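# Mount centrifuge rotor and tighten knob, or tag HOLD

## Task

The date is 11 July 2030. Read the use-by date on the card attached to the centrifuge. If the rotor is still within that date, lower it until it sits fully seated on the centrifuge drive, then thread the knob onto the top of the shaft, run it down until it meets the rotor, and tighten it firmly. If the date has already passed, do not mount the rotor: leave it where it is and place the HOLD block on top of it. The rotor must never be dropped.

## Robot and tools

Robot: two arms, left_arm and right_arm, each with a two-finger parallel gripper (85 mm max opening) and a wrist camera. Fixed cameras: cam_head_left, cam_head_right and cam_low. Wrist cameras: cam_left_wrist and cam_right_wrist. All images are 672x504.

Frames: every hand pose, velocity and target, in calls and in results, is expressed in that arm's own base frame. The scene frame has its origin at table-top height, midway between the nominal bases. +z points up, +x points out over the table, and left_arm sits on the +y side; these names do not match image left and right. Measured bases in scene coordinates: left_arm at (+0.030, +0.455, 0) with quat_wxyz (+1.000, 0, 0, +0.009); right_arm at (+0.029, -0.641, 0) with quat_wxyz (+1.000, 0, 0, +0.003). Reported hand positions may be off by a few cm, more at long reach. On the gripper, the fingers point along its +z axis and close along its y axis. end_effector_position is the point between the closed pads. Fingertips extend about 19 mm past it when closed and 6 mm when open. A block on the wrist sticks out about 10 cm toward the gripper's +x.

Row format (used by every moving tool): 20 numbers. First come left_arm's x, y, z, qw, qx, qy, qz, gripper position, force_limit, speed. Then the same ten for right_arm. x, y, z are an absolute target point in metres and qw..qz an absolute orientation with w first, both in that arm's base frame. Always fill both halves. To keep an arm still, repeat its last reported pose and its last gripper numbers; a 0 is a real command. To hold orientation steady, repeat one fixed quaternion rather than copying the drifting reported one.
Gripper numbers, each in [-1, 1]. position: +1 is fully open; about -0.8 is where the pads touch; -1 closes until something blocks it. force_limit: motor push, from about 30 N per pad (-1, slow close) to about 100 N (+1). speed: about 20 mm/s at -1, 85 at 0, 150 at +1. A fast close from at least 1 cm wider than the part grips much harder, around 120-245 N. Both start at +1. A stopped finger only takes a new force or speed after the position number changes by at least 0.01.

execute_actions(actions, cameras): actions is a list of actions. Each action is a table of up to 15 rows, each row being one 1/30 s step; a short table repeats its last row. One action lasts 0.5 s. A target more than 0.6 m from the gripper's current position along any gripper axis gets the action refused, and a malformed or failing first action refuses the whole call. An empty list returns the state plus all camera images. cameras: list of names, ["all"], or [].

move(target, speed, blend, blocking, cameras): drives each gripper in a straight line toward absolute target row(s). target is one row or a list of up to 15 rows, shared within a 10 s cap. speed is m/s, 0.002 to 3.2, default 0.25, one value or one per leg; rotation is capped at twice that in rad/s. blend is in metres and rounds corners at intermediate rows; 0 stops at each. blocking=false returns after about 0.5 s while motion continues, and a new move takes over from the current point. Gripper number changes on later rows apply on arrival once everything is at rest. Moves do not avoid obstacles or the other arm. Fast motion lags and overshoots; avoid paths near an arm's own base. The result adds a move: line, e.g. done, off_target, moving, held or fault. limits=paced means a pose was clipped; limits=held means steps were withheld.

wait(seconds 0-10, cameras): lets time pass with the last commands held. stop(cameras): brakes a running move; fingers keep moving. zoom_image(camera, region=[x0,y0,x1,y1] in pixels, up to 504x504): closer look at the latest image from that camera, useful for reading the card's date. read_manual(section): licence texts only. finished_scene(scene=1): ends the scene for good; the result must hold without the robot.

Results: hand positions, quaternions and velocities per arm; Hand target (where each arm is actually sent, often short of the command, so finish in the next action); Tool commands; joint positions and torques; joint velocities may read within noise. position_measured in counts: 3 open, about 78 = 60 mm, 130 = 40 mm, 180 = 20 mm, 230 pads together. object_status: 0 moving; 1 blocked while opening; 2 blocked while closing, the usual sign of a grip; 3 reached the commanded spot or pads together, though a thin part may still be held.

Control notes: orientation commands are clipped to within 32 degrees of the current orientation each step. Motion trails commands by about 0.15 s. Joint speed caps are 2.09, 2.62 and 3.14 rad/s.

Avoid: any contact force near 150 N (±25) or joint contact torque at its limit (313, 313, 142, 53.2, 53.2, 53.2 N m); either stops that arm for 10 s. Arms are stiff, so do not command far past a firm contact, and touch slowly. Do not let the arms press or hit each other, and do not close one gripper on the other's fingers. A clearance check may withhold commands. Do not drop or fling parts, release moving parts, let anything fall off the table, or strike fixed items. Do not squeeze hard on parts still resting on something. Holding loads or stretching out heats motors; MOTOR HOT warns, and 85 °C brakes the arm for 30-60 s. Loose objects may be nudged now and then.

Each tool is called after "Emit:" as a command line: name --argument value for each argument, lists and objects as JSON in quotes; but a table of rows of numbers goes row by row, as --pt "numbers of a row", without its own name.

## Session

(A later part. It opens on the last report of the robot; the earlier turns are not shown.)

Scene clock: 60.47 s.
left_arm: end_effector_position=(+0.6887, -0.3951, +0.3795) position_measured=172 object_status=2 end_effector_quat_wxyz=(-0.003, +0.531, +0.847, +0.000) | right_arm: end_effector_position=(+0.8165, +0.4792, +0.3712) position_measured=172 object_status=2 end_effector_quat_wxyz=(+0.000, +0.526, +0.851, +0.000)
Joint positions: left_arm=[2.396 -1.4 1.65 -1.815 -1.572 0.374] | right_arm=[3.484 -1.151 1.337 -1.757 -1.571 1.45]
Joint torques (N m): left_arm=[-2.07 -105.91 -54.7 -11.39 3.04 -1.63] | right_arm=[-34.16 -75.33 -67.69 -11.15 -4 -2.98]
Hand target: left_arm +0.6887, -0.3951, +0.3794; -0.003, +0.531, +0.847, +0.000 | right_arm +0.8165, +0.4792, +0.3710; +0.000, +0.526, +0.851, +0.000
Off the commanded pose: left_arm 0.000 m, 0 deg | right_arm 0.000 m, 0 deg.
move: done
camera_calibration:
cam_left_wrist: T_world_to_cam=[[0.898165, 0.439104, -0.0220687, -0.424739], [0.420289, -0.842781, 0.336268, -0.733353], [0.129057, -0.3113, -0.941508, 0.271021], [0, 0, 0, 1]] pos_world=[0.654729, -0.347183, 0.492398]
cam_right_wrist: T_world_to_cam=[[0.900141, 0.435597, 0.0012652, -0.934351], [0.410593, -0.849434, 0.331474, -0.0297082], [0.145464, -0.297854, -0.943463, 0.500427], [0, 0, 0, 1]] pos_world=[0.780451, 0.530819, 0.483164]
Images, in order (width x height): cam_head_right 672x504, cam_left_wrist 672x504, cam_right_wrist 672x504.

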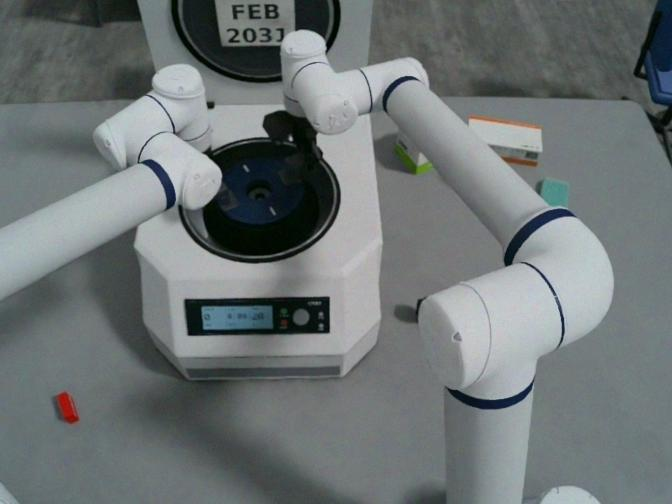

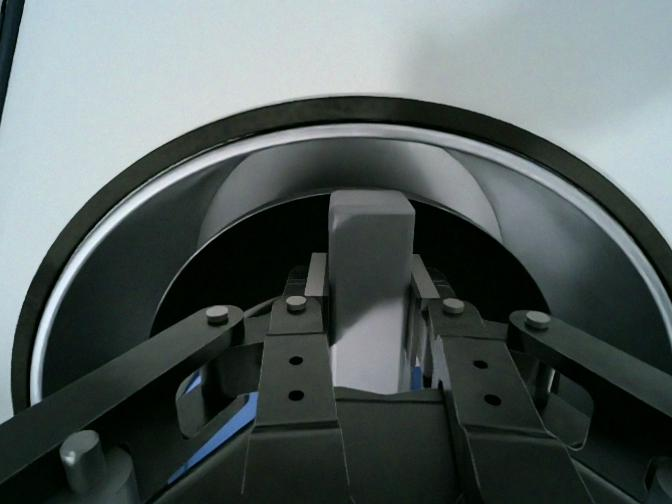

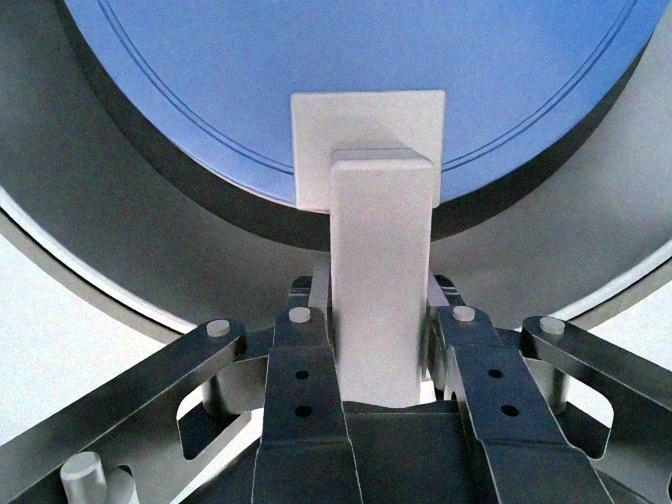

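Emit:
move --target '[0.6886,-0.3951,0.3694,-0.003,0.5311,0.8473,0,-1,0.2,-1,0.8165,0.4792,0.361,0,0.5259,0.8506,0,-1,0.2,-1]' --speed 0.02

Emit:
move --target '[0.6885,-0.3950,0.3594,-0.003,0.5311,0.8473,0,-1,0.2,-1,0.8165,0.4792,0.351,0,0.5259,0.8506,0,-1,0.2,-1]' --speed 0.02 --cameras '["cam_head_right","cam_head_left"]'

Emit:
zoom_image --camera "cam_head_right" --region '[230, 160, 290, 220]'

Emit:
zoom_image --camera "cam_head_left" --region '[230, 160, 290, 220]'

Scene clock: 61.57 s.
left_arm: end_effector_position=(+0.6886, -0.3951, +0.3695) position_measured=172 object_status=2 end_effector_quat_wxyz=(-0.003, +0.531, +0.847, +0.000) | right_arm: end_effector_position=(+0.8165, +0.4792, +0.3611) position_measured=172 object_status=2 end_effector_quat_wxyz=(+0.000, +0.526, +0.851, +0.000)
Joint positions: left_arm=[2.396 -1.396 1.663 -1.832 -1.572 0.374] | right_arm=[3.484 -1.147 1.35 -1.773 -1.571 1.45]
Joint torques (N m): left_arm=[0.84 -104.69 -53.29 -11.3 4.77 -1.66] | right_arm=[-32.72 -72.68 -67.66 -11.24 -7.34 -2.67]
Hand target: left_arm +0.6886, -0.3951, +0.3694; -0.003, +0.531, +0.847, +0.000 | right_arm +0.8165, +0.4792, +0.3610; +0.000, +0.526, +0.851, +0.000
Off the commanded pose: left_arm 0.000 m, 0 deg | right_arm 0.000 m, 0 deg.
move: done

Scene clock: 62.37 s.
left_arm: end_effector_position=(+0.6885, -0.3950, +0.3595) position_measured=172 object_status=2 end_effector_quat_wxyz=(-0.003, +0.531, +0.847, +0.000) | right_arm: end_effector_position=(+0.8165, +0.4792, +0.3511) position_measured=172 object_status=2 end_effector_quat_wxyz=(+0.000, +0.526, +0.851, +0.000)
Joint positions: left_arm=[2.396 -1.392 1.677 -1.849 -1.572 0.374] | right_arm=[3.484 -1.144 1.363 -1.79 -1.571 1.45]
Joint torques (N m): left_arm=[6.51 -103.49 -52.63 -10.88 6.08 -1.12] | right_arm=[-39.23 -71 -66.81 -12.29 -8 -2.13]
Hand target: left_arm +0.6885, -0.3950, +0.3594; -0.003, +0.531, +0.847, +0.000 | right_arm +0.8165, +0.4792, +0.3510; +0.000, +0.526, +0.851, +0.000
Off the commanded pose: left_arm 0.000 m, 0 deg | right_arm 0.000 m, 0 deg.
move: done
Images, in order (width x height): cam_head_left 672x504, cam_head_right 672x504.

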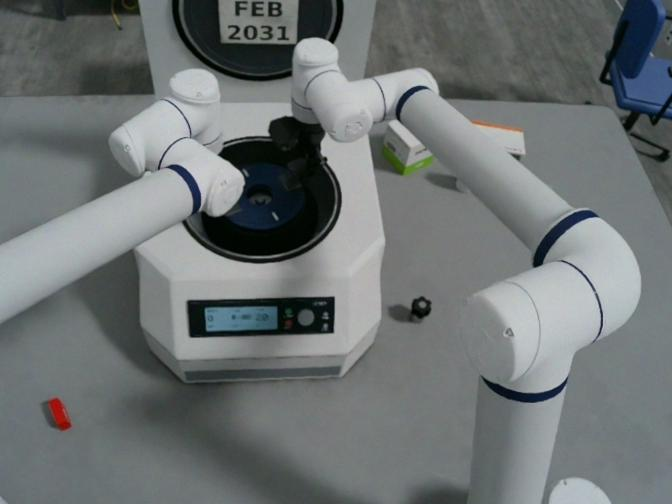

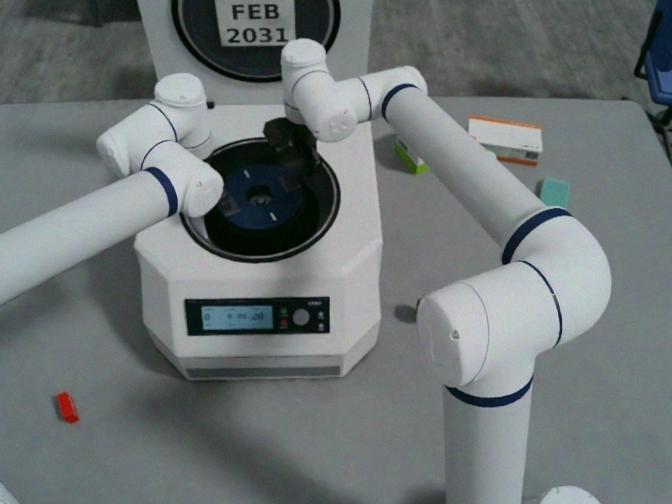

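Scaled by 8.400.

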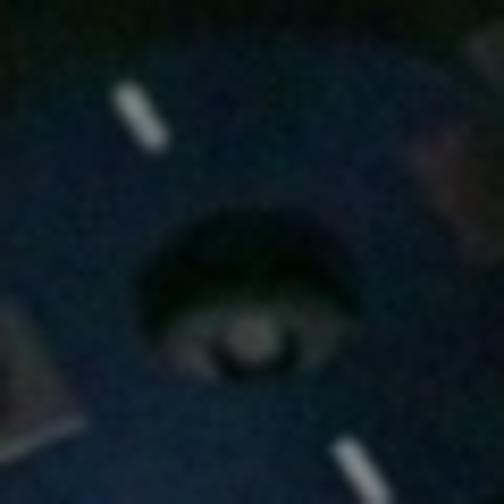

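Scaled by 8.400.

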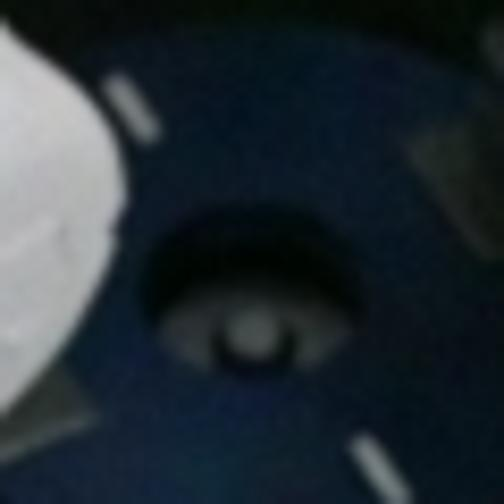

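Emit:
move --target '[0.6884,-0.3950,0.3514,-0.003,0.5311,0.8473,0,-1,0.2,-1,0.8165,0.4792,0.343,0,0.5259,0.8506,0,-1,0.2,-1]' --speed 0.02

Emit:
move --target '[0.6884,-0.3950,0.3454,-0.003,0.5311,0.8473,0,-1,0.2,-1,0.8165,0.4792,0.337,0,0.5259,0.8506,0,-1,0.2,-1]' --speed 0.015

Emit:
move --target '[0.6884,-0.3950,0.3404,-0.003,0.5311,0.8473,0,-1,0.2,-1,0.8165,0.4792,0.332,0,0.5259,0.8506,0,-1,0.2,-1]' --speed 0.015 --cameras '["cam_head_right","cam_head_left"]'

Emit:
zoom_image --camera "cam_head_left" --region '[230, 160, 290, 220]'

Scene clock: 63.40 s.
left_arm: end_effector_position=(+0.6884, -0.3950, +0.3515) position_measured=172 object_status=2 end_effector_quat_wxyz=(-0.003, +0.531, +0.847, +0.000) | right_arm: end_effector_position=(+0.8165, +0.4792, +0.3431) position_measured=172 object_status=2 end_effector_quat_wxyz=(+0.000, +0.526, +0.851, +0.000)
Joint positions: left_arm=[2.396 -1.388 1.687 -1.863 -1.572 0.374] | right_arm=[3.484 -1.141 1.373 -1.803 -1.571 1.45]
Joint torques (N m): left_arm=[7.5 -106.6 -51.89 -10.38 6.54 -1.66] | right_arm=[-48.36 -68.16 -64.32 -12.21 -8.21 -2.61]
Hand target: left_arm +0.6884, -0.3950, +0.3514; -0.003, +0.531, +0.847, +0.000 | right_arm +0.8165, +0.4792, +0.3430; +0.000, +0.526, +0.851, +0.000
Off the commanded pose: left_arm 0.000 m, 0 deg | right_arm 0.000 m, 0 deg.
move: done

Scene clock: 64.13 s.
left_arm: end_effector_position=(+0.6884, -0.3950, +0.3455) position_measured=172 object_status=2 end_effector_quat_wxyz=(-0.003, +0.531, +0.847, +0.000) | right_arm: end_effector_position=(+0.8165, +0.4792, +0.3371) position_measured=172 object_status=2 end_effector_quat_wxyz=(+0.000, +0.526, +0.851, +0.000)
Joint positions: left_arm=[2.396 -1.385 1.694 -1.874 -1.572 0.374] | right_arm=[3.484 -1.139 1.38 -1.813 -1.571 1.45]
Joint torques (N m): left_arm=[8.59 -105.99 -52.78 -11.21 6.63 -1.49] | right_arm=[-55.39 -66.62 -64.21 -12.33 -8.2 -2.64]
Hand target: left_arm +0.6884, -0.3950, +0.3454; -0.003, +0.531, +0.847, +0.000 | right_arm +0.8165, +0.4792, +0.3370; +0.000, +0.526, +0.851, +0.000
Off the commanded pose: left_arm 0.000 m, 0 deg | right_arm 0.000 m, 0 deg.
move: done

Scene clock: 64.83 s.
left_arm: end_effector_position=(+0.6884, -0.3950, +0.3408) position_measured=172 object_status=2 end_effector_quat_wxyz=(-0.003, +0.531, +0.847, +0.000) | right_arm: end_effector_position=(+0.8165, +0.4792, +0.3324) position_measured=172 object_status=2 end_effector_quat_wxyz=(+0.000, +0.526, +0.851, +0.000)
Joint positions: left_arm=[2.396 -1.383 1.7 -1.882 -1.572 0.374] | right_arm=[3.484 -1.137 1.386 -1.821 -1.571 1.45]
Joint torques (N m): left_arm=[10.82 -72.51 -40.72 -12.99 6.67 -1.49] | right_arm=[-56.33 -55.27 -55.5 -11.96 -8.31 -2.65]
Hand target: left_arm +0.6884, -0.3950, +0.3404; -0.003, +0.531, +0.847, +0.000 | right_arm +0.8165, +0.4792, +0.3320; +0.000, +0.526, +0.851, +0.000
Off the commanded pose: left_arm 0.000 m, 0 deg | right_arm 0.000 m, 0 deg.
move: done
Images, in order (width x height): cam_head_left 672x504, cam_head_right 672x504.

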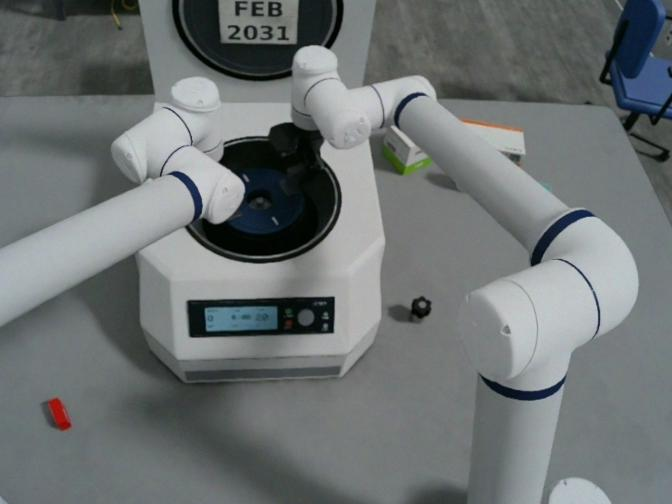

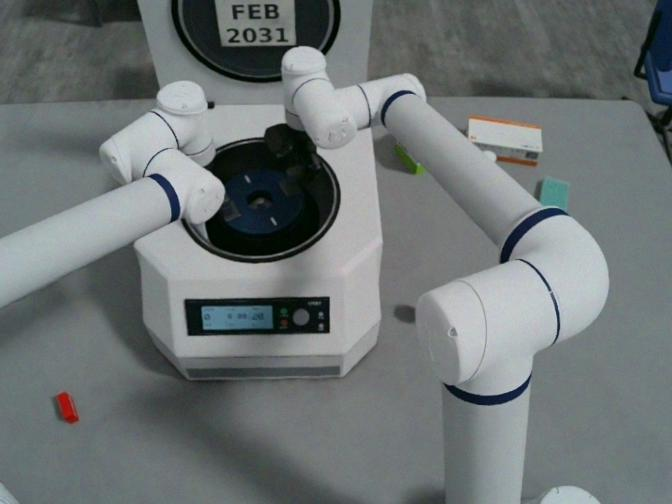

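Scaled by 8.400.

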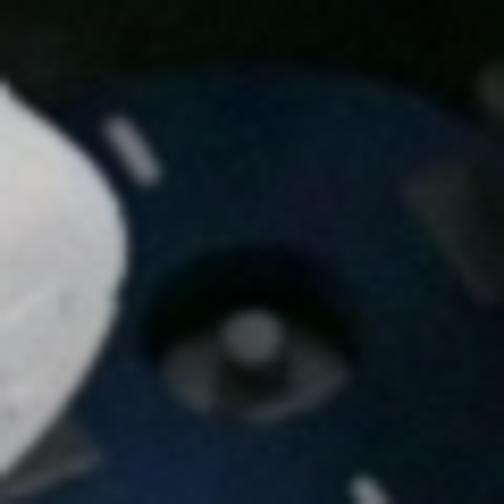

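Emit:
move --pt "0.6884 -0.3950 0.3418 -0.003 0.5311 0.8473 0 -1 0.2 -1 0.8165 0.4792 0.3334 0 0.5259 0.8506 0 -1 0.2 -1" --pt "0.6908 -0.3939 0.3418 -0.003 0.5399 0.8417 0 -1 0.2 -1 0.8141 0.4781 0.3334 0 0.5349 0.8449 0 -1 0.2 -1" --pt "0.6908 -0.3939 0.3400 -0.003 0.5399 0.8417 0 -1 0.2 -1 0.8141 0.4781 0.3316 0 0.5349 0.8449 0 -1 0.2 -1" --speed 0.015

Scene clock: 67.23 s.
left_arm: end_effector_position=(+0.6909, -0.3939, +0.3406) position_measured=172 object_status=2 end_effector_quat_wxyz=(-0.003, +0.540, +0.842, +0.000) | right_arm: end_effector_position=(+0.8141, +0.4781, +0.3322) position_measured=172 object_status=2 end_effector_quat_wxyz=(+0.000, +0.535, +0.845, +0.000)
Joint positions: left_arm=[2.399 -1.381 1.698 -1.883 -1.572 0.398] | right_arm=[3.483 -1.141 1.393 -1.823 -1.571 1.471]
Joint torques (N m): left_arm=[28.98 -53.45 -35.8 -14.33 6.35 3.73] | right_arm=[-56.41 -52.31 -53 -11.35 -7.34 3.04]
Hand target: left_arm +0.6908, -0.3939, +0.3400; -0.003, +0.540, +0.842, +0.000 | right_arm +0.8141, +0.4781, +0.3316; +0.000, +0.535, +0.845, +0.000
Off the commanded pose: left_arm 0.001 m, 0 deg | right_arm 0.001 m, 0 deg.
move: done

Emit:
move --pt "0.6884 -0.3950 0.3410 -0.003 0.5311 0.8473 0 -1 0.2 -1 0.8165 0.4792 0.3326 0 0.5259 0.8506 0 -1 0.2 -1" --pt "0.6864 -0.3959 0.3410 -0.003 0.5237 0.8519 0 -1 0.2 -1 0.8185 0.4801 0.3326 0 0.5185 0.8551 0 -1 0.2 -1" --pt "0.6864 -0.3959 0.3398 -0.003 0.5237 0.8519 0 -1 0.2 -1 0.8185 0.4801 0.3314 0 0.5185 0.8551 0 -1 0.2 -1" --speed 0.015 --blend '[0.001,0,0]'

Scene clock: 70.00 s.
left_arm: end_effector_position=(+0.6864, -0.3959, +0.3403) position_measured=172 object_status=2 end_effector_quat_wxyz=(-0.003, +0.524, +0.852, +0.000) | right_arm: end_effector_position=(+0.8186, +0.4801, +0.3319) position_measured=172 object_status=2 end_effector_quat_wxyz=(+0.000, +0.519, +0.855, +0.000)
Joint positions: left_arm=[2.393 -1.385 1.704 -1.884 -1.572 0.354] | right_arm=[3.484 -1.133 1.382 -1.82 -1.571 1.433]
Joint torques (N m): left_arm=[7.88 -59.01 -25.48 -12.25 6.59 -1.6] | right_arm=[-48.28 -41.05 -47.97 -12.26 -6.92 -2.59]
Hand target: left_arm +0.6864, -0.3959, +0.3398; -0.003, +0.524, +0.852, +0.000 | right_arm +0.8185, +0.4801, +0.3314; +0.000, +0.518, +0.855, +0.000
Off the commanded pose: left_arm 0.001 m, 0 deg | right_arm 0.001 m, 0 deg.
move: done

Emit:
move --pt "0.6864 -0.3959 0.3415 -0.003 0.5237 0.8519 0 -1 0.2 -1 0.8185 0.4801 0.3331 0 0.5185 0.8551 0 -1 0.2 -1" --pt "0.6854 -0.3959 0.3415 -0.003 0.5237 0.8519 0 -1 0.2 -1 0.8175 0.4801 0.3331 0 0.5185 0.8551 0 -1 0.2 -1" --speed 0.015

Scene clock: 71.67 s.
left_arm: end_effector_position=(+0.6856, -0.3959, +0.3413) position_measured=172 object_status=2 end_effector_quat_wxyz=(-0.003, +0.524, +0.852, +0.000) | right_arm: end_effector_position=(+0.8177, +0.4801, +0.3330) position_measured=172 object_status=2 end_effector_quat_wxyz=(+0.000, +0.518, +0.855, +0.000)
Joint positions: left_arm=[2.392 -1.386 1.703 -1.881 -1.572 0.353] | right_arm=[3.484 -1.135 1.382 -1.818 -1.571 1.433]
Joint torques (N m): left_arm=[6.18 -180.12 -46.9 -1.03 2.49 -1.69] | right_arm=[-35.75 -97.51 -60.76 -8.19 -5.7 2.4]
Hand target: left_arm +0.6854, -0.3959, +0.3415; -0.003, +0.524, +0.852, +0.000 | right_arm +0.8175, +0.4801, +0.3331; +0.000, +0.518, +0.855, +0.000
Off the commanded pose: left_arm 0.000 m, 0 deg | right_arm 0.000 m, 0 deg.
move: done

Emit:
move --pt "0.6854 -0.3959 0.3406 -0.003 0.5237 0.8519 0 -1 0.2 -1 0.8175 0.4801 0.3322 0 0.5185 0.8551 0 -1 0.2 -1" --pt "0.6854 -0.3959 0.3406 -0.003 0.5237 0.8519 0 0.2 0.2 -1 0.8175 0.4801 0.3322 0 0.5185 0.8551 0 0.2 0.2 -1" --speed 0.015 --cameras '["all"]'

Emit:
zoom_image --camera "cam_head_left" --region '[220, 150, 300, 230]'

Emit:
zoom_image --camera "cam_head_right" --region '[220, 150, 300, 230]'

Scene clock: 74.37 s.
left_arm: end_effector_position=(+0.6854, -0.3959, +0.3406) position_measured=104 object_status=0 end_effector_quat_wxyz=(-0.003, +0.524, +0.852, +0.000) | right_arm: end_effector_position=(+0.8175, +0.4801, +0.3322) position_measured=104 object_status=0 end_effector_quat_wxyz=(+0.000, +0.518, +0.855, +0.000)
Joint positions: left_arm=[2.392 -1.386 1.705 -1.883 -1.572 0.353] | right_arm=[3.484 -1.135 1.383 -1.819 -1.571 1.433]
Joint torques (N m): left_arm=[8.33 -84.8 -61.58 -7.89 -1.07 -1.28] | right_arm=[13.49 -53.36 -37.84 -1.22 2.17 2.44]
Hand target: left_arm +0.6854, -0.3959, +0.3406; -0.003, +0.524, +0.852, +0.000 | right_arm +0.8175, +0.4801, +0.3322; +0.000, +0.518, +0.855, +0.000
Off the commanded pose: left_arm 0.000 m, 0 deg | right_arm 0.000 m, 0 deg.
move: done
camera_calibration:
cam_left_wrist: T_world_to_cam=[[0.890349, 0.454744, -0.0220543, -0.410706], [0.434968, -0.835323, 0.336211, -0.726634], [0.134467, -0.308938, -0.941529, 0.231808], [0, 0, 0, 1]] pos_world=[0.650564, -0.348594, 0.453498]
cam_right_wrist: T_world_to_cam=[[0.892492, 0.451062, 0.00121009, -0.936691], [0.4252, -0.842211, 0.33149, -0.0318473], [0.150542, -0.295338, -0.943458, 0.458498], [0, 0, 0, 1]] pos_world=[0.780508, 0.531095, 0.444264]

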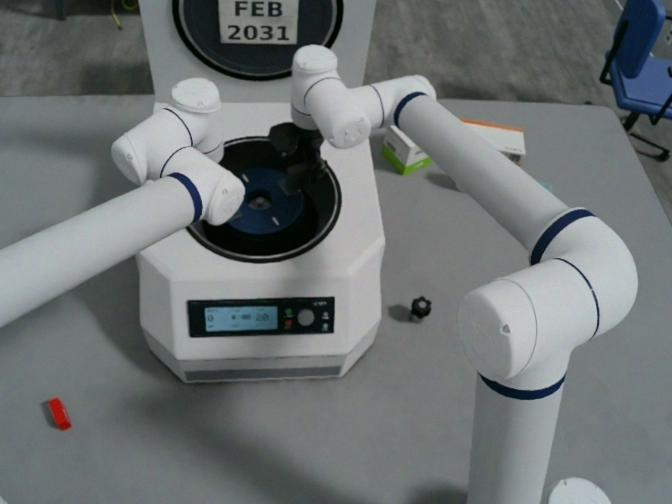

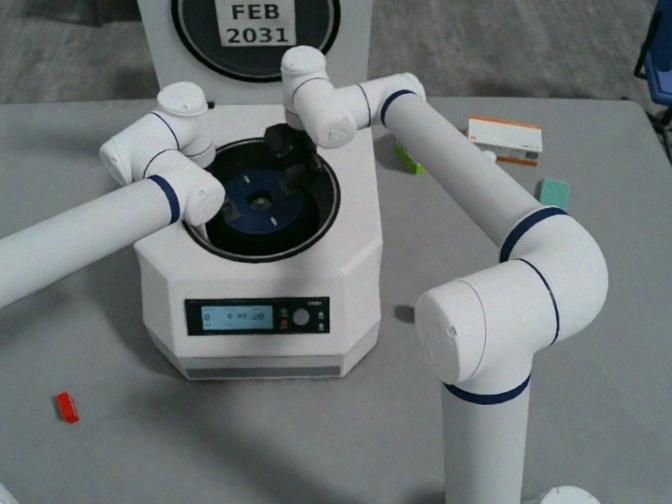

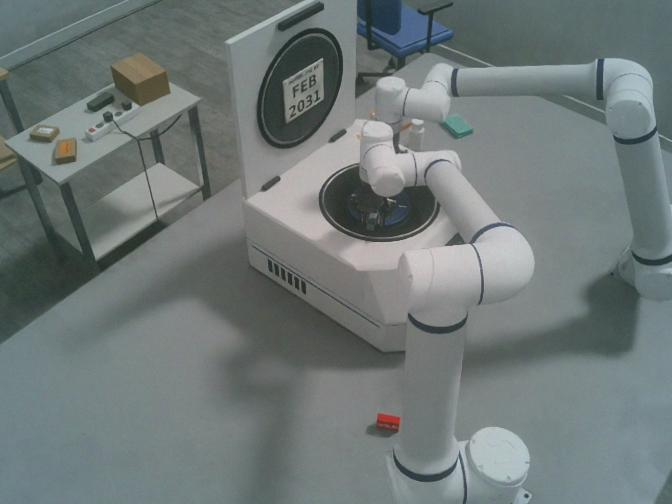

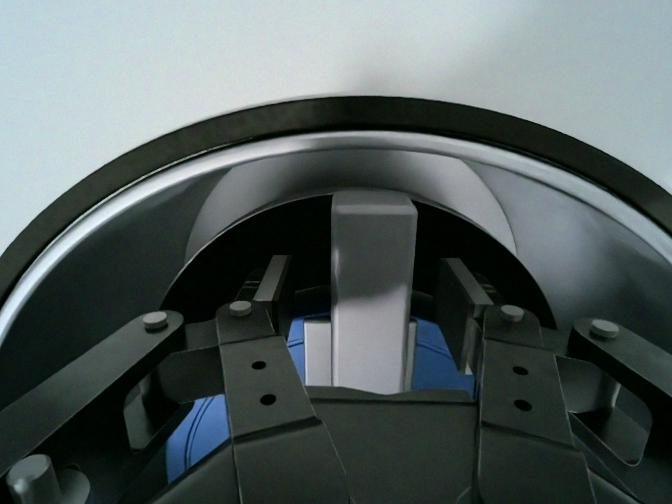

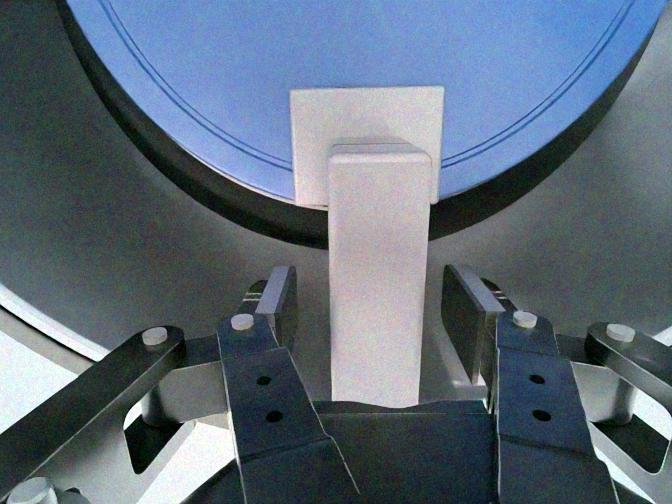

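Scaled by 6.300.

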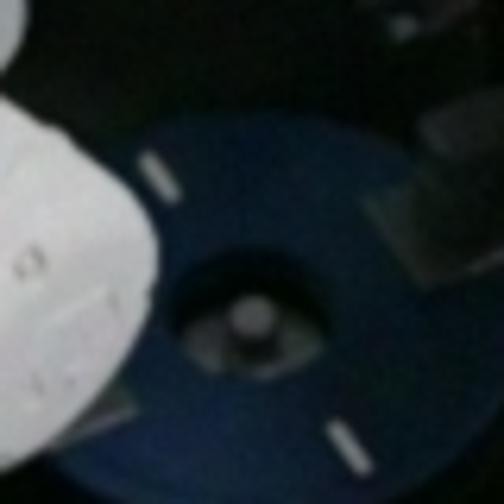

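Scaled by 6.300.

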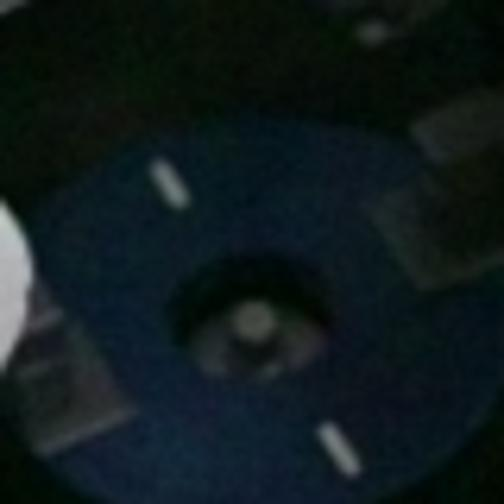

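Emit:
move --pt "0.6854 -0.3959 0.3406 -0.003 0.5237 0.8519 0 -1 0.1 -1 0.8175 0.4801 0.3322 0 0.5185 0.8551 0 -1 0.1 -1" --pt "0.6854 -0.3959 0.3402 -0.003 0.5237 0.8519 0 -1 0.1 -1 0.8175 0.4801 0.3318 0 0.5185 0.8551 0 -1 0.1 -1" --speed 0.015

Scene clock: 77.63 s.
left_arm: end_effector_position=(+0.6854, -0.3959, +0.3403) position_measured=172 object_status=2 end_effector_quat_wxyz=(-0.003, +0.524, +0.852, +0.000) | right_arm: end_effector_position=(+0.8175, +0.4801, +0.3319) position_measured=172 object_status=2 end_effector_quat_wxyz=(+0.000, +0.518, +0.855, +0.000)
Joint positions: left_arm=[2.392 -1.386 1.705 -1.884 -1.572 0.353] | right_arm=[3.484 -1.134 1.384 -1.82 -1.571 1.433]
Joint torques (N m): left_arm=[10.26 -56.77 -30.11 -10.05 1.22 -0.53] | right_arm=[9.56 -41.64 -29.06 -3.16 1.75 1.45]
Hand target: left_arm +0.6854, -0.3959, +0.3402; -0.003, +0.524, +0.852, +0.000 | right_arm +0.8175, +0.4801, +0.3318; +0.000, +0.518, +0.855, +0.000
Off the commanded pose: left_arm 0.000 m, 0 deg | right_arm 0.000 m, 0 deg.
move: done

Emit:
move --pt "0.6854 -0.3959 0.3408 -0.003 0.5237 0.8519 0 -1 0.1 -1 0.8175 0.4801 0.3324 0 0.5185 0.8551 0 -1 0.1 -1" --pt "0.6874 -0.3950 0.3408 -0.003 0.5311 0.8473 0 -1 0.1 -1 0.8155 0.4792 0.3324 0 0.5259 0.8506 0 -1 0.1 -1" --pt "0.6874 -0.3950 0.3399 -0.003 0.5311 0.8473 0 -1 0.1 -1 0.8155 0.4792 0.3315 0 0.5259 0.8506 0 -1 0.1 -1" --speed 0.015

Emit:
move --pt "0.6874 -0.3950 0.3408 -0.003 0.5311 0.8473 0 -1 0.1 -1 0.8155 0.4792 0.3324 0 0.5259 0.8506 0 -1 0.1 -1" --pt "0.6894 -0.3941 0.3408 -0.003 0.5385 0.8426 0 -1 0.1 -1 0.8135 0.4783 0.3324 0 0.5333 0.8459 0 -1 0.1 -1" --pt "0.6894 -0.3941 0.3399 -0.003 0.5385 0.8426 0 -1 0.1 -1 0.8135 0.4783 0.3315 0 0.5333 0.8459 0 -1 0.1 -1" --speed 0.015

Scene clock: 79.37 s.
left_arm: end_effector_position=(+0.6875, -0.3950, +0.3403) position_measured=172 object_status=2 end_effector_quat_wxyz=(-0.003, +0.531, +0.847, +0.000) | right_arm: end_effector_position=(+0.8156, +0.4792, +0.3319) position_measured=172 object_status=2 end_effector_quat_wxyz=(+0.000, +0.526, +0.851, +0.000)
Joint positions: left_arm=[2.395 -1.384 1.703 -1.884 -1.572 0.373] | right_arm=[3.484 -1.138 1.389 -1.822 -1.571 1.45]
Joint torques (N m): left_arm=[6.79 -52.84 -32.21 -12.7 0.11 3.86] | right_arm=[1.53 -54.44 -26.2 -2.82 1.59 3.54]
Hand target: left_arm +0.6874, -0.3950, +0.3399; -0.003, +0.531, +0.847, +0.000 | right_arm +0.8155, +0.4792, +0.3315; +0.000, +0.526, +0.851, +0.000
Off the commanded pose: left_arm 0.000 m, 0 deg | right_arm 0.000 m, 0 deg.
move: done

Scene clock: 80.80 s.
left_arm: end_effector_position=(+0.6895, -0.3942, +0.3403) position_measured=172 object_status=2 end_effector_quat_wxyz=(-0.003, +0.538, +0.843, +0.000) | right_arm: end_effector_position=(+0.8136, +0.4783, +0.3318) position_measured=172 object_status=2 end_effector_quat_wxyz=(+0.000, +0.533, +0.846, +0.000)
Joint positions: left_arm=[2.397 -1.382 1.7 -1.883 -1.572 0.393] | right_arm=[3.484 -1.142 1.394 -1.824 -1.571 1.467]
Joint torques (N m): left_arm=[2.27 -50.46 -33.7 -13.54 -0.53 3.61] | right_arm=[5.87 -58.29 -26.65 -2.91 1.46 3.56]
Hand target: left_arm +0.6894, -0.3941, +0.3399; -0.003, +0.539, +0.843, +0.000 | right_arm +0.8135, +0.4783, +0.3315; +0.000, +0.533, +0.846, +0.000
Off the commanded pose: left_arm 0.000 m, 0 deg | right_arm 0.000 m, 0 deg.
move: done

Emit:
move --pt "0.6894 -0.3941 0.3408 -0.003 0.5385 0.8426 0 -1 0.1 -1 0.8135 0.4783 0.3324 0 0.5333 0.8459 0 -1 0.1 -1" --pt "0.6914 -0.3932 0.3408 -0.003 0.5458 0.8379 0 -1 0.1 -1 0.8115 0.4773 0.3324 0 0.5406 0.8413 0 -1 0.1 -1" --pt "0.6914 -0.3932 0.3399 -0.003 0.5458 0.8379 0 -1 0.1 -1 0.8115 0.4773 0.3315 0 0.5406 0.8413 0 -1 0.1 -1" --speed 0.015

Emit:
move --pt "0.6894 -0.3941 0.3408 -0.003 0.5385 0.8426 0 -1 0.1 -1 0.8135 0.4783 0.3324 0 0.5333 0.8459 0 -1 0.1 -1" --pt "0.6854 -0.3959 0.3408 -0.003 0.5237 0.8519 0 -1 0.1 -1 0.8175 0.4801 0.3324 0 0.5185 0.8551 0 -1 0.1 -1" --pt "0.6834 -0.3969 0.3408 -0.003 0.5162 0.8565 0 -1 0.1 -1 0.8195 0.4810 0.3324 0 0.5110 0.8596 0 -1 0.1 -1" --pt "0.6834 -0.3969 0.3399 -0.003 0.5162 0.8565 0 -1 0.1 -1 0.8195 0.4810 0.3315 0 0.5110 0.8596 0 -1 0.1 -1" --speed 0.02

Scene clock: 82.53 s.
left_arm: end_effector_position=(+0.6915, -0.3933, +0.3403) position_measured=172 object_status=2 end_effector_quat_wxyz=(-0.003, +0.546, +0.838, +0.000) | right_arm: end_effector_position=(+0.8116, +0.4773, +0.3318) position_measured=172 object_status=2 end_effector_quat_wxyz=(+0.000, +0.541, +0.841, +0.000)
Joint positions: left_arm=[2.4 -1.38 1.698 -1.883 -1.572 0.413] | right_arm=[3.484 -1.145 1.4 -1.825 -1.571 1.484]
Joint torques (N m): left_arm=[0.56 -51.88 -32.92 -13.31 -0.87 3.72] | right_arm=[5.93 -56.88 -26.07 -2.73 1.41 3.17]
Hand target: left_arm +0.6914, -0.3932, +0.3399; -0.003, +0.546, +0.838, +0.000 | right_arm +0.8115, +0.4773, +0.3315; +0.000, +0.541, +0.841, +0.000
Off the commanded pose: left_arm 0.000 m, 0 deg | right_arm 0.000 m, 0 deg.
move: done

Scene clock: 84.87 s.
left_arm: end_effector_position=(+0.6834, -0.3969, +0.3403) position_measured=172 object_status=2 end_effector_quat_wxyz=(-0.003, +0.516, +0.856, +0.000) | right_arm: end_effector_position=(+0.8196, +0.4810, +0.3319) position_measured=172 object_status=2 end_effector_quat_wxyz=(+0.000, +0.511, +0.860, +0.000)
Joint positions: left_arm=[2.389 -1.388 1.708 -1.885 -1.572 0.333] | right_arm=[3.484 -1.131 1.378 -1.819 -1.571 1.416]
Joint torques (N m): left_arm=[-15.29 -86.52 -28.74 -9.3 -0.6 -1.2] | right_arm=[5.94 -39.4 -31.43 -5.29 -0.51 -3.07]
Hand target: left_arm +0.6834, -0.3969, +0.3399; -0.003, +0.516, +0.856, +0.000 | right_arm +0.8195, +0.4810, +0.3315; +0.000, +0.511, +0.860, +0.000
Off the commanded pose: left_arm 0.000 m, 0 deg | right_arm 0.000 m, 0 deg.
move: done

Emit:
move --pt "0.6834 -0.3969 0.3433 -0.003 0.5162 0.8565 0 -1 0.1 -1 0.8195 0.4810 0.3349 0 0.5110 0.8596 0 -1 0.1 -1" --pt "0.6815 -0.3979 0.3433 -0.003 0.5087 0.8609 0 -1 0.1 -1 0.8214 0.4821 0.3349 0 0.5036 0.8640 0 -1 0.1 -1" --pt "0.6815 -0.3979 0.3397 -0.003 0.5087 0.8609 0 -1 0.1 -1 0.8214 0.4821 0.3313 0 0.5036 0.8640 0 -1 0.1 -1" --speed 0.02

Emit:
move --pt "0.6815 -0.3979 0.3433 -0.003 0.5087 0.8609 0 -1 0.1 -1 0.8214 0.4821 0.3349 0 0.5036 0.8640 0 -1 0.1 -1" --pt "0.6884 -0.3946 0.3433 -0.003 0.5348 0.8450 0 -1 0.1 -1 0.8145 0.4788 0.3349 0 0.5296 0.8482 0 -1 0.1 -1" --pt "0.6884 -0.3946 0.3397 -0.003 0.5348 0.8450 0 -1 0.1 -1 0.8145 0.4788 0.3313 0 0.5296 0.8482 0 -1 0.1 -1" --speed 0.02

Scene clock: 87.70 s.
left_arm: end_effector_position=(+0.6814, -0.3979, +0.3392) position_measured=172 object_status=2 end_effector_quat_wxyz=(-0.003, +0.509, +0.861, +0.000) | right_arm: end_effector_position=(+0.8213, +0.4821, +0.3308) position_measured=172 object_status=2 end_effector_quat_wxyz=(+0.000, +0.504, +0.864, +0.000)
Joint positions: left_arm=[2.387 -1.389 1.711 -1.885 -1.572 0.313] | right_arm=[3.485 -1.127 1.374 -1.817 -1.571 1.399]
Joint torques (N m): left_arm=[1.56 -197.24 -88.65 -8.07 1.05 -1.65] | right_arm=[6.6 -83.82 -67.39 -5.66 -1 -3.29]
Hand target: left_arm +0.6815, -0.3979, +0.3397; -0.003, +0.509, +0.861, +0.000 | right_arm +0.8214, +0.4821, +0.3313; +0.000, +0.504, +0.864, +0.000
Off the commanded pose: left_arm 0.001 m, 0 deg | right_arm 0.000 m, 0 deg.
move: done

Scene clock: 90.37 s.
left_arm: end_effector_position=(+0.6885, -0.3947, +0.3403) position_measured=172 object_status=2 end_effector_quat_wxyz=(-0.003, +0.535, +0.845, +0.000) | right_arm: end_effector_position=(+0.8147, +0.4788, +0.3320) position_measured=172 object_status=2 end_effector_quat_wxyz=(+0.000, +0.530, +0.848, +0.000)
Joint positions: left_arm=[2.396 -1.383 1.701 -1.884 -1.572 0.383] | right_arm=[3.484 -1.14 1.392 -1.823 -1.571 1.459]
Joint torques (N m): left_arm=[5.16 -40.8 -30.25 -12.24 0.14 3.85] | right_arm=[9.16 -31.59 -23.85 -3.91 1.99 3.35]
Hand target: left_arm +0.6884, -0.3946, +0.3397; -0.003, +0.535, +0.845, +0.000 | right_arm +0.8145, +0.4788, +0.3313; +0.000, +0.530, +0.848, +0.000
Off the commanded pose: left_arm 0.001 m, 0 deg | right_arm 0.001 m, 0 deg.
move: done

Emit:
move --pt "0.6884 -0.3946 0.3433 -0.003 0.5348 0.8450 0 -1 0.1 -1 0.8145 0.4788 0.3349 0 0.5296 0.8482 0 -1 0.1 -1" --pt "0.6815 -0.3979 0.3433 -0.003 0.5087 0.8609 0 -1 0.1 -1 0.8214 0.4821 0.3349 0 0.5036 0.8640 0 -1 0.1 -1" --pt "0.6815 -0.3979 0.3380 -0.003 0.5087 0.8609 0 -1 0.1 -1 0.8214 0.4821 0.3296 0 0.5036 0.8640 0 -1 0.1 -1" --speed 0.02

Scene clock: 93.40 s.
left_arm: end_effector_position=(+0.6815, -0.3979, +0.3381) position_measured=172 object_status=2 end_effector_quat_wxyz=(-0.003, +0.509, +0.861, +0.000) | right_arm: end_effector_position=(+0.8214, +0.4821, +0.3297) position_measured=172 object_status=2 end_effector_quat_wxyz=(+0.000, +0.504, +0.864, +0.000)
Joint positions: left_arm=[2.387 -1.389 1.712 -1.888 -1.572 0.313] | right_arm=[3.485 -1.126 1.376 -1.82 -1.571 1.399]
Joint torques (N m): left_arm=[-6.81 -144.8 -65.25 -9.15 0.88 -1.8] | right_arm=[3.65 -69.66 -52 -6.45 -1.14 -3.39]
Hand target: left_arm +0.6815, -0.3979, +0.3380; -0.003, +0.509, +0.861, +0.000 | right_arm +0.8214, +0.4821, +0.3296; +0.000, +0.504, +0.864, +0.000
Off the commanded pose: left_arm 0.000 m, 0 deg | right_arm 0.000 m, 0 deg.
move: done

Dropped in. Continue down in small steps.

Emit:
move --target '[0.6815,-0.3979,0.3355,-0.003,0.5087,0.8609,0,-1,0.1,-1,0.8214,0.4821,0.3271,0,0.5036,0.8640,0,-1,0.1,-1]' --speed 0.01

Emit:
move --target '[0.6815,-0.3979,0.3335,-0.003,0.5087,0.8609,0,-1,0.1,-1,0.8214,0.4821,0.3251,0,0.5036,0.8640,0,-1,0.1,-1]' --speed 0.01

Scene clock: 94.20 s.
left_arm: end_effector_position=(+0.6815, -0.3979, +0.3359) position_measured=172 object_status=2 end_effector_quat_wxyz=(-0.003, +0.509, +0.861, +0.000) | right_arm: end_effector_position=(+0.8214, +0.4821, +0.3275) position_measured=172 object_status=2 end_effector_quat_wxyz=(+0.000, +0.504, +0.864, +0.000)
Joint positions: left_arm=[2.387 -1.388 1.715 -1.893 -1.572 0.313] | right_arm=[3.485 -1.126 1.379 -1.824 -1.571 1.399]
Joint torques (N m): left_arm=[-6.85 -67.43 -39.46 -12.21 2.6 -1.27] | right_arm=[-2.16 -41.94 -33.99 -5.98 -0.99 -3.47]
Hand target: left_arm +0.6815, -0.3979, +0.3355; -0.003, +0.509, +0.861, +0.000 | right_arm +0.8214, +0.4821, +0.3271; +0.000, +0.504, +0.864, +0.000
Off the commanded pose: left_arm 0.000 m, 0 deg | right_arm 0.000 m, 0 deg.
move: done

Scene clock: 94.90 s.
left_arm: end_effector_position=(+0.6815, -0.3980, +0.3339) position_measured=172 object_status=2 end_effector_quat_wxyz=(-0.003, +0.509, +0.861, +0.000) | right_arm: end_effector_position=(+0.8215, +0.4821, +0.3255) position_measured=172 object_status=2 end_effector_quat_wxyz=(+0.000, +0.504, +0.864, +0.000)
Joint positions: left_arm=[2.387 -1.387 1.718 -1.896 -1.572 0.313] | right_arm=[3.485 -1.125 1.381 -1.827 -1.571 1.399]
Joint torques (N m): left_arm=[4.02 63.33 15.2 -9.94 4.55 -1.12] | right_arm=[4.15 15.47 4.58 -4.42 3.96 -2.91]
Hand target: left_arm +0.6815, -0.3979, +0.3335; -0.003, +0.509, +0.861, +0.000 | right_arm +0.8214, +0.4821, +0.3251; +0.000, +0.504, +0.864, +0.000
Off the commanded pose: left_arm 0.000 m, 0 deg | right_arm 0.000 m, 0 deg.
move: done

Emit:
move --target '[0.6815,-0.3979,0.3345,-0.003,0.5087,0.8609,0,-1,0.1,-1,0.8214,0.4821,0.3261,0,0.5036,0.8640,0,-1,0.1,-1]' --speed 0.01 --cameras '["all"]'

Emit:
zoom_image --camera "cam_head_left" --region '[220, 160, 300, 240]'

Scene clock: 95.60 s.
left_arm: end_effector_position=(+0.6812, -0.3986, +0.3358) position_measured=172 object_status=2 end_effector_quat_wxyz=(-0.002, +0.509, +0.861, -0.001) | right_arm: end_effector_position=(+0.8214, +0.4821, +0.3251) position_measured=172 object_status=2 end_effector_quat_wxyz=(+0.000, +0.504, +0.864, +0.000)
Joint positions: left_arm=[2.387 -1.388 1.716 -1.896 -1.574 0.313] | right_arm=[3.485 -1.124 1.381 -1.827 -1.571 1.399]
Joint torques (N m): left_arm=[-0.21 -105.72 -51.71 -5.49 0.22 0.68] | right_arm=[17.96 5.58 1.05 1.65 1.89 -2.16]
Hand target: left_arm +0.6813, -0.3986, +0.3358; -0.002, +0.509, +0.861, -0.001 | right_arm +0.8214, +0.4821, +0.3252; +0.000, +0.504, +0.864, +0.000
Tool commands: left_gripper/position=-1.0 left_gripper/force_limit=+0.098039 left_gripper/speed=-1.0 right_gripper/position=-1.0 right_gripper/force_limit=+0.1 right_gripper/speed=-1.0
Off the commanded pose: right_arm 0.001 m, 0 deg.
FORCE FAULT: contact force on the left arm reached its limit, and that arm stopped. The contact can be on any part of that arm, not only on its tool. That arm ran no command of this call. That arm is still stopped at the end of this call. That arm stays stopped for about 10 more seconds. Until then a move that you send moves the other arm only, and its call returns only when the move has ended. Once the stop has ended, the next robot result says so. If the stop ends while you think or write, that arm runs what you send next. While its stop runs, that arm takes no new command, but its gripper still runs the gripper command that each later call begins with. Until it ends, the stop uses up actions while you think or wait. An arm that is not stopped still takes commands.
move: fault (left_arm)
camera_calibration:
cam_left_wrist: T_world_to_cam=[[0.873921, 0.485509, -0.0233097, -0.382033], [0.463753, -0.818476, 0.339162, -0.73932], [0.145588, -0.307211, -0.940439, 0.219749], [0, 0, 0, 1]] pos_world=[0.644735, -0.352126, 0.448504]
cam_right_wrist: T_world_to_cam=[[0.876327, 0.481716, 0.00109303, -0.942548], [0.454176, -0.826979, 0.331406, -0.0606296], [0.160547, -0.289923, -0.943488, 0.440961], [0, 0, 0, 1]] pos_world=[0.782722, 0.531746, 0.437165]

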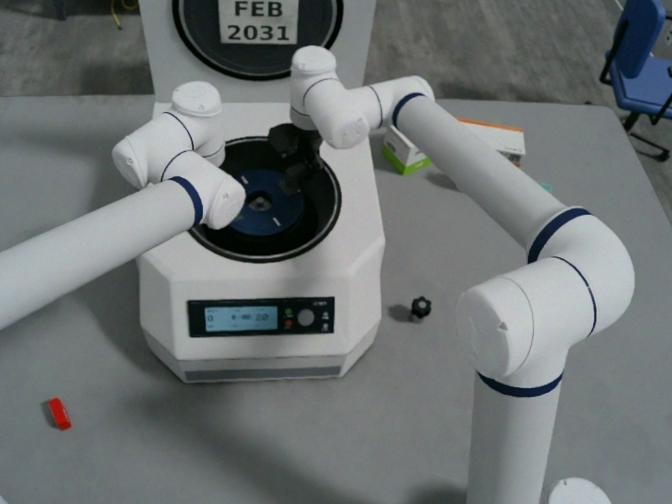

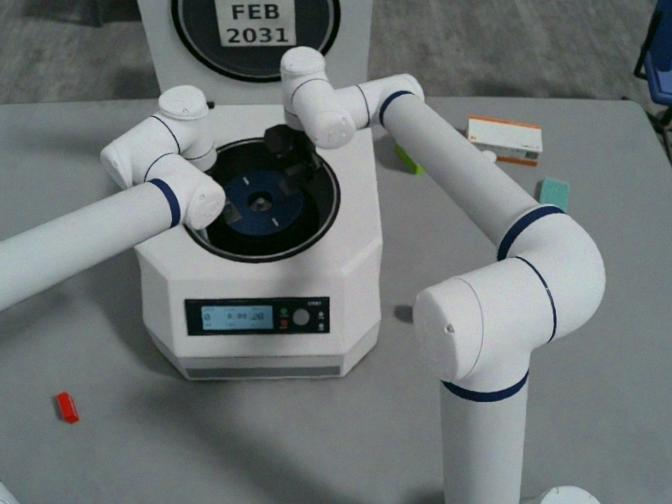

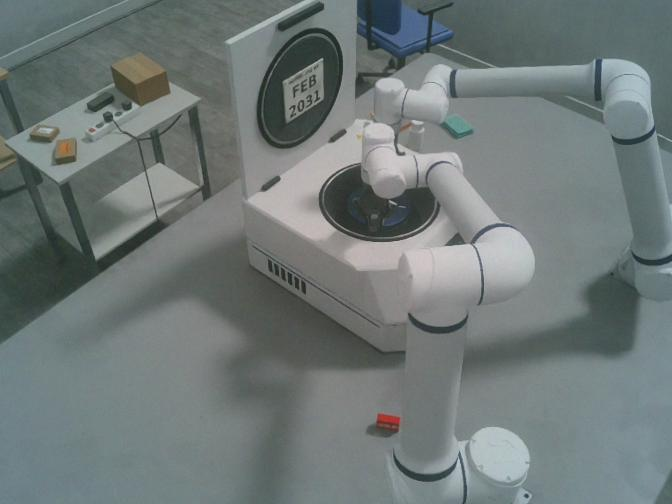

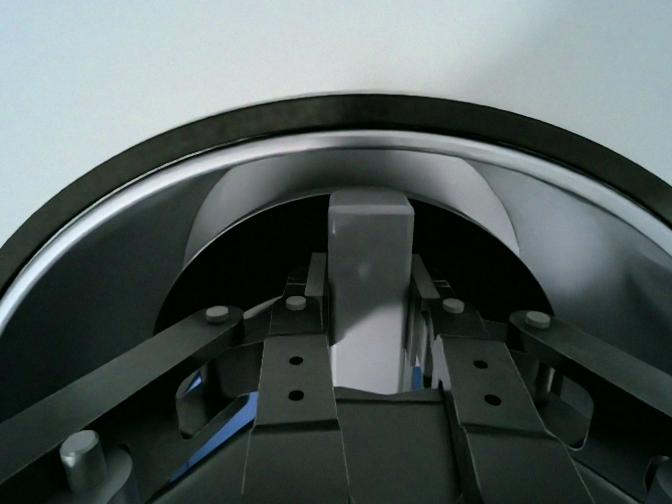

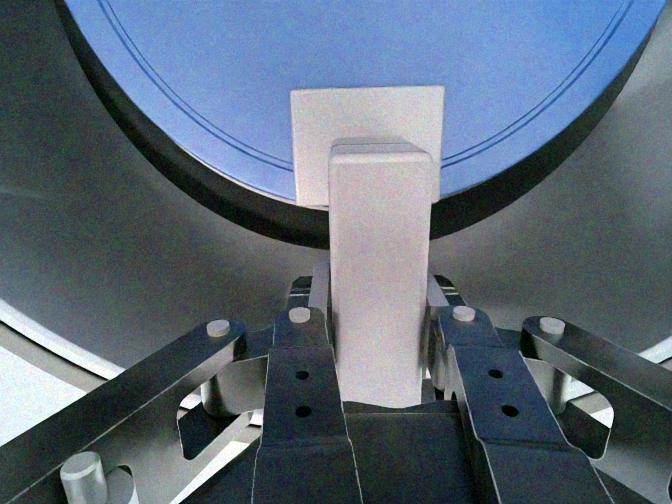

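Scaled by 6.300.

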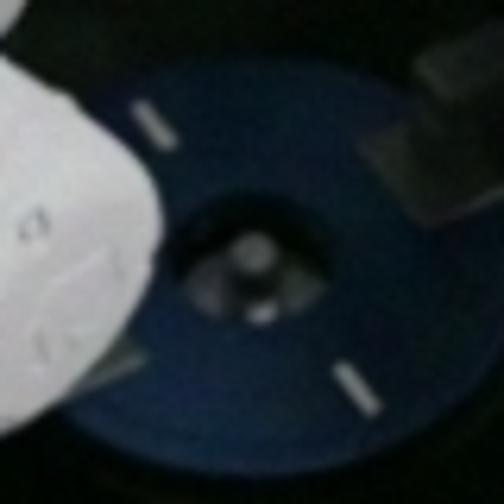

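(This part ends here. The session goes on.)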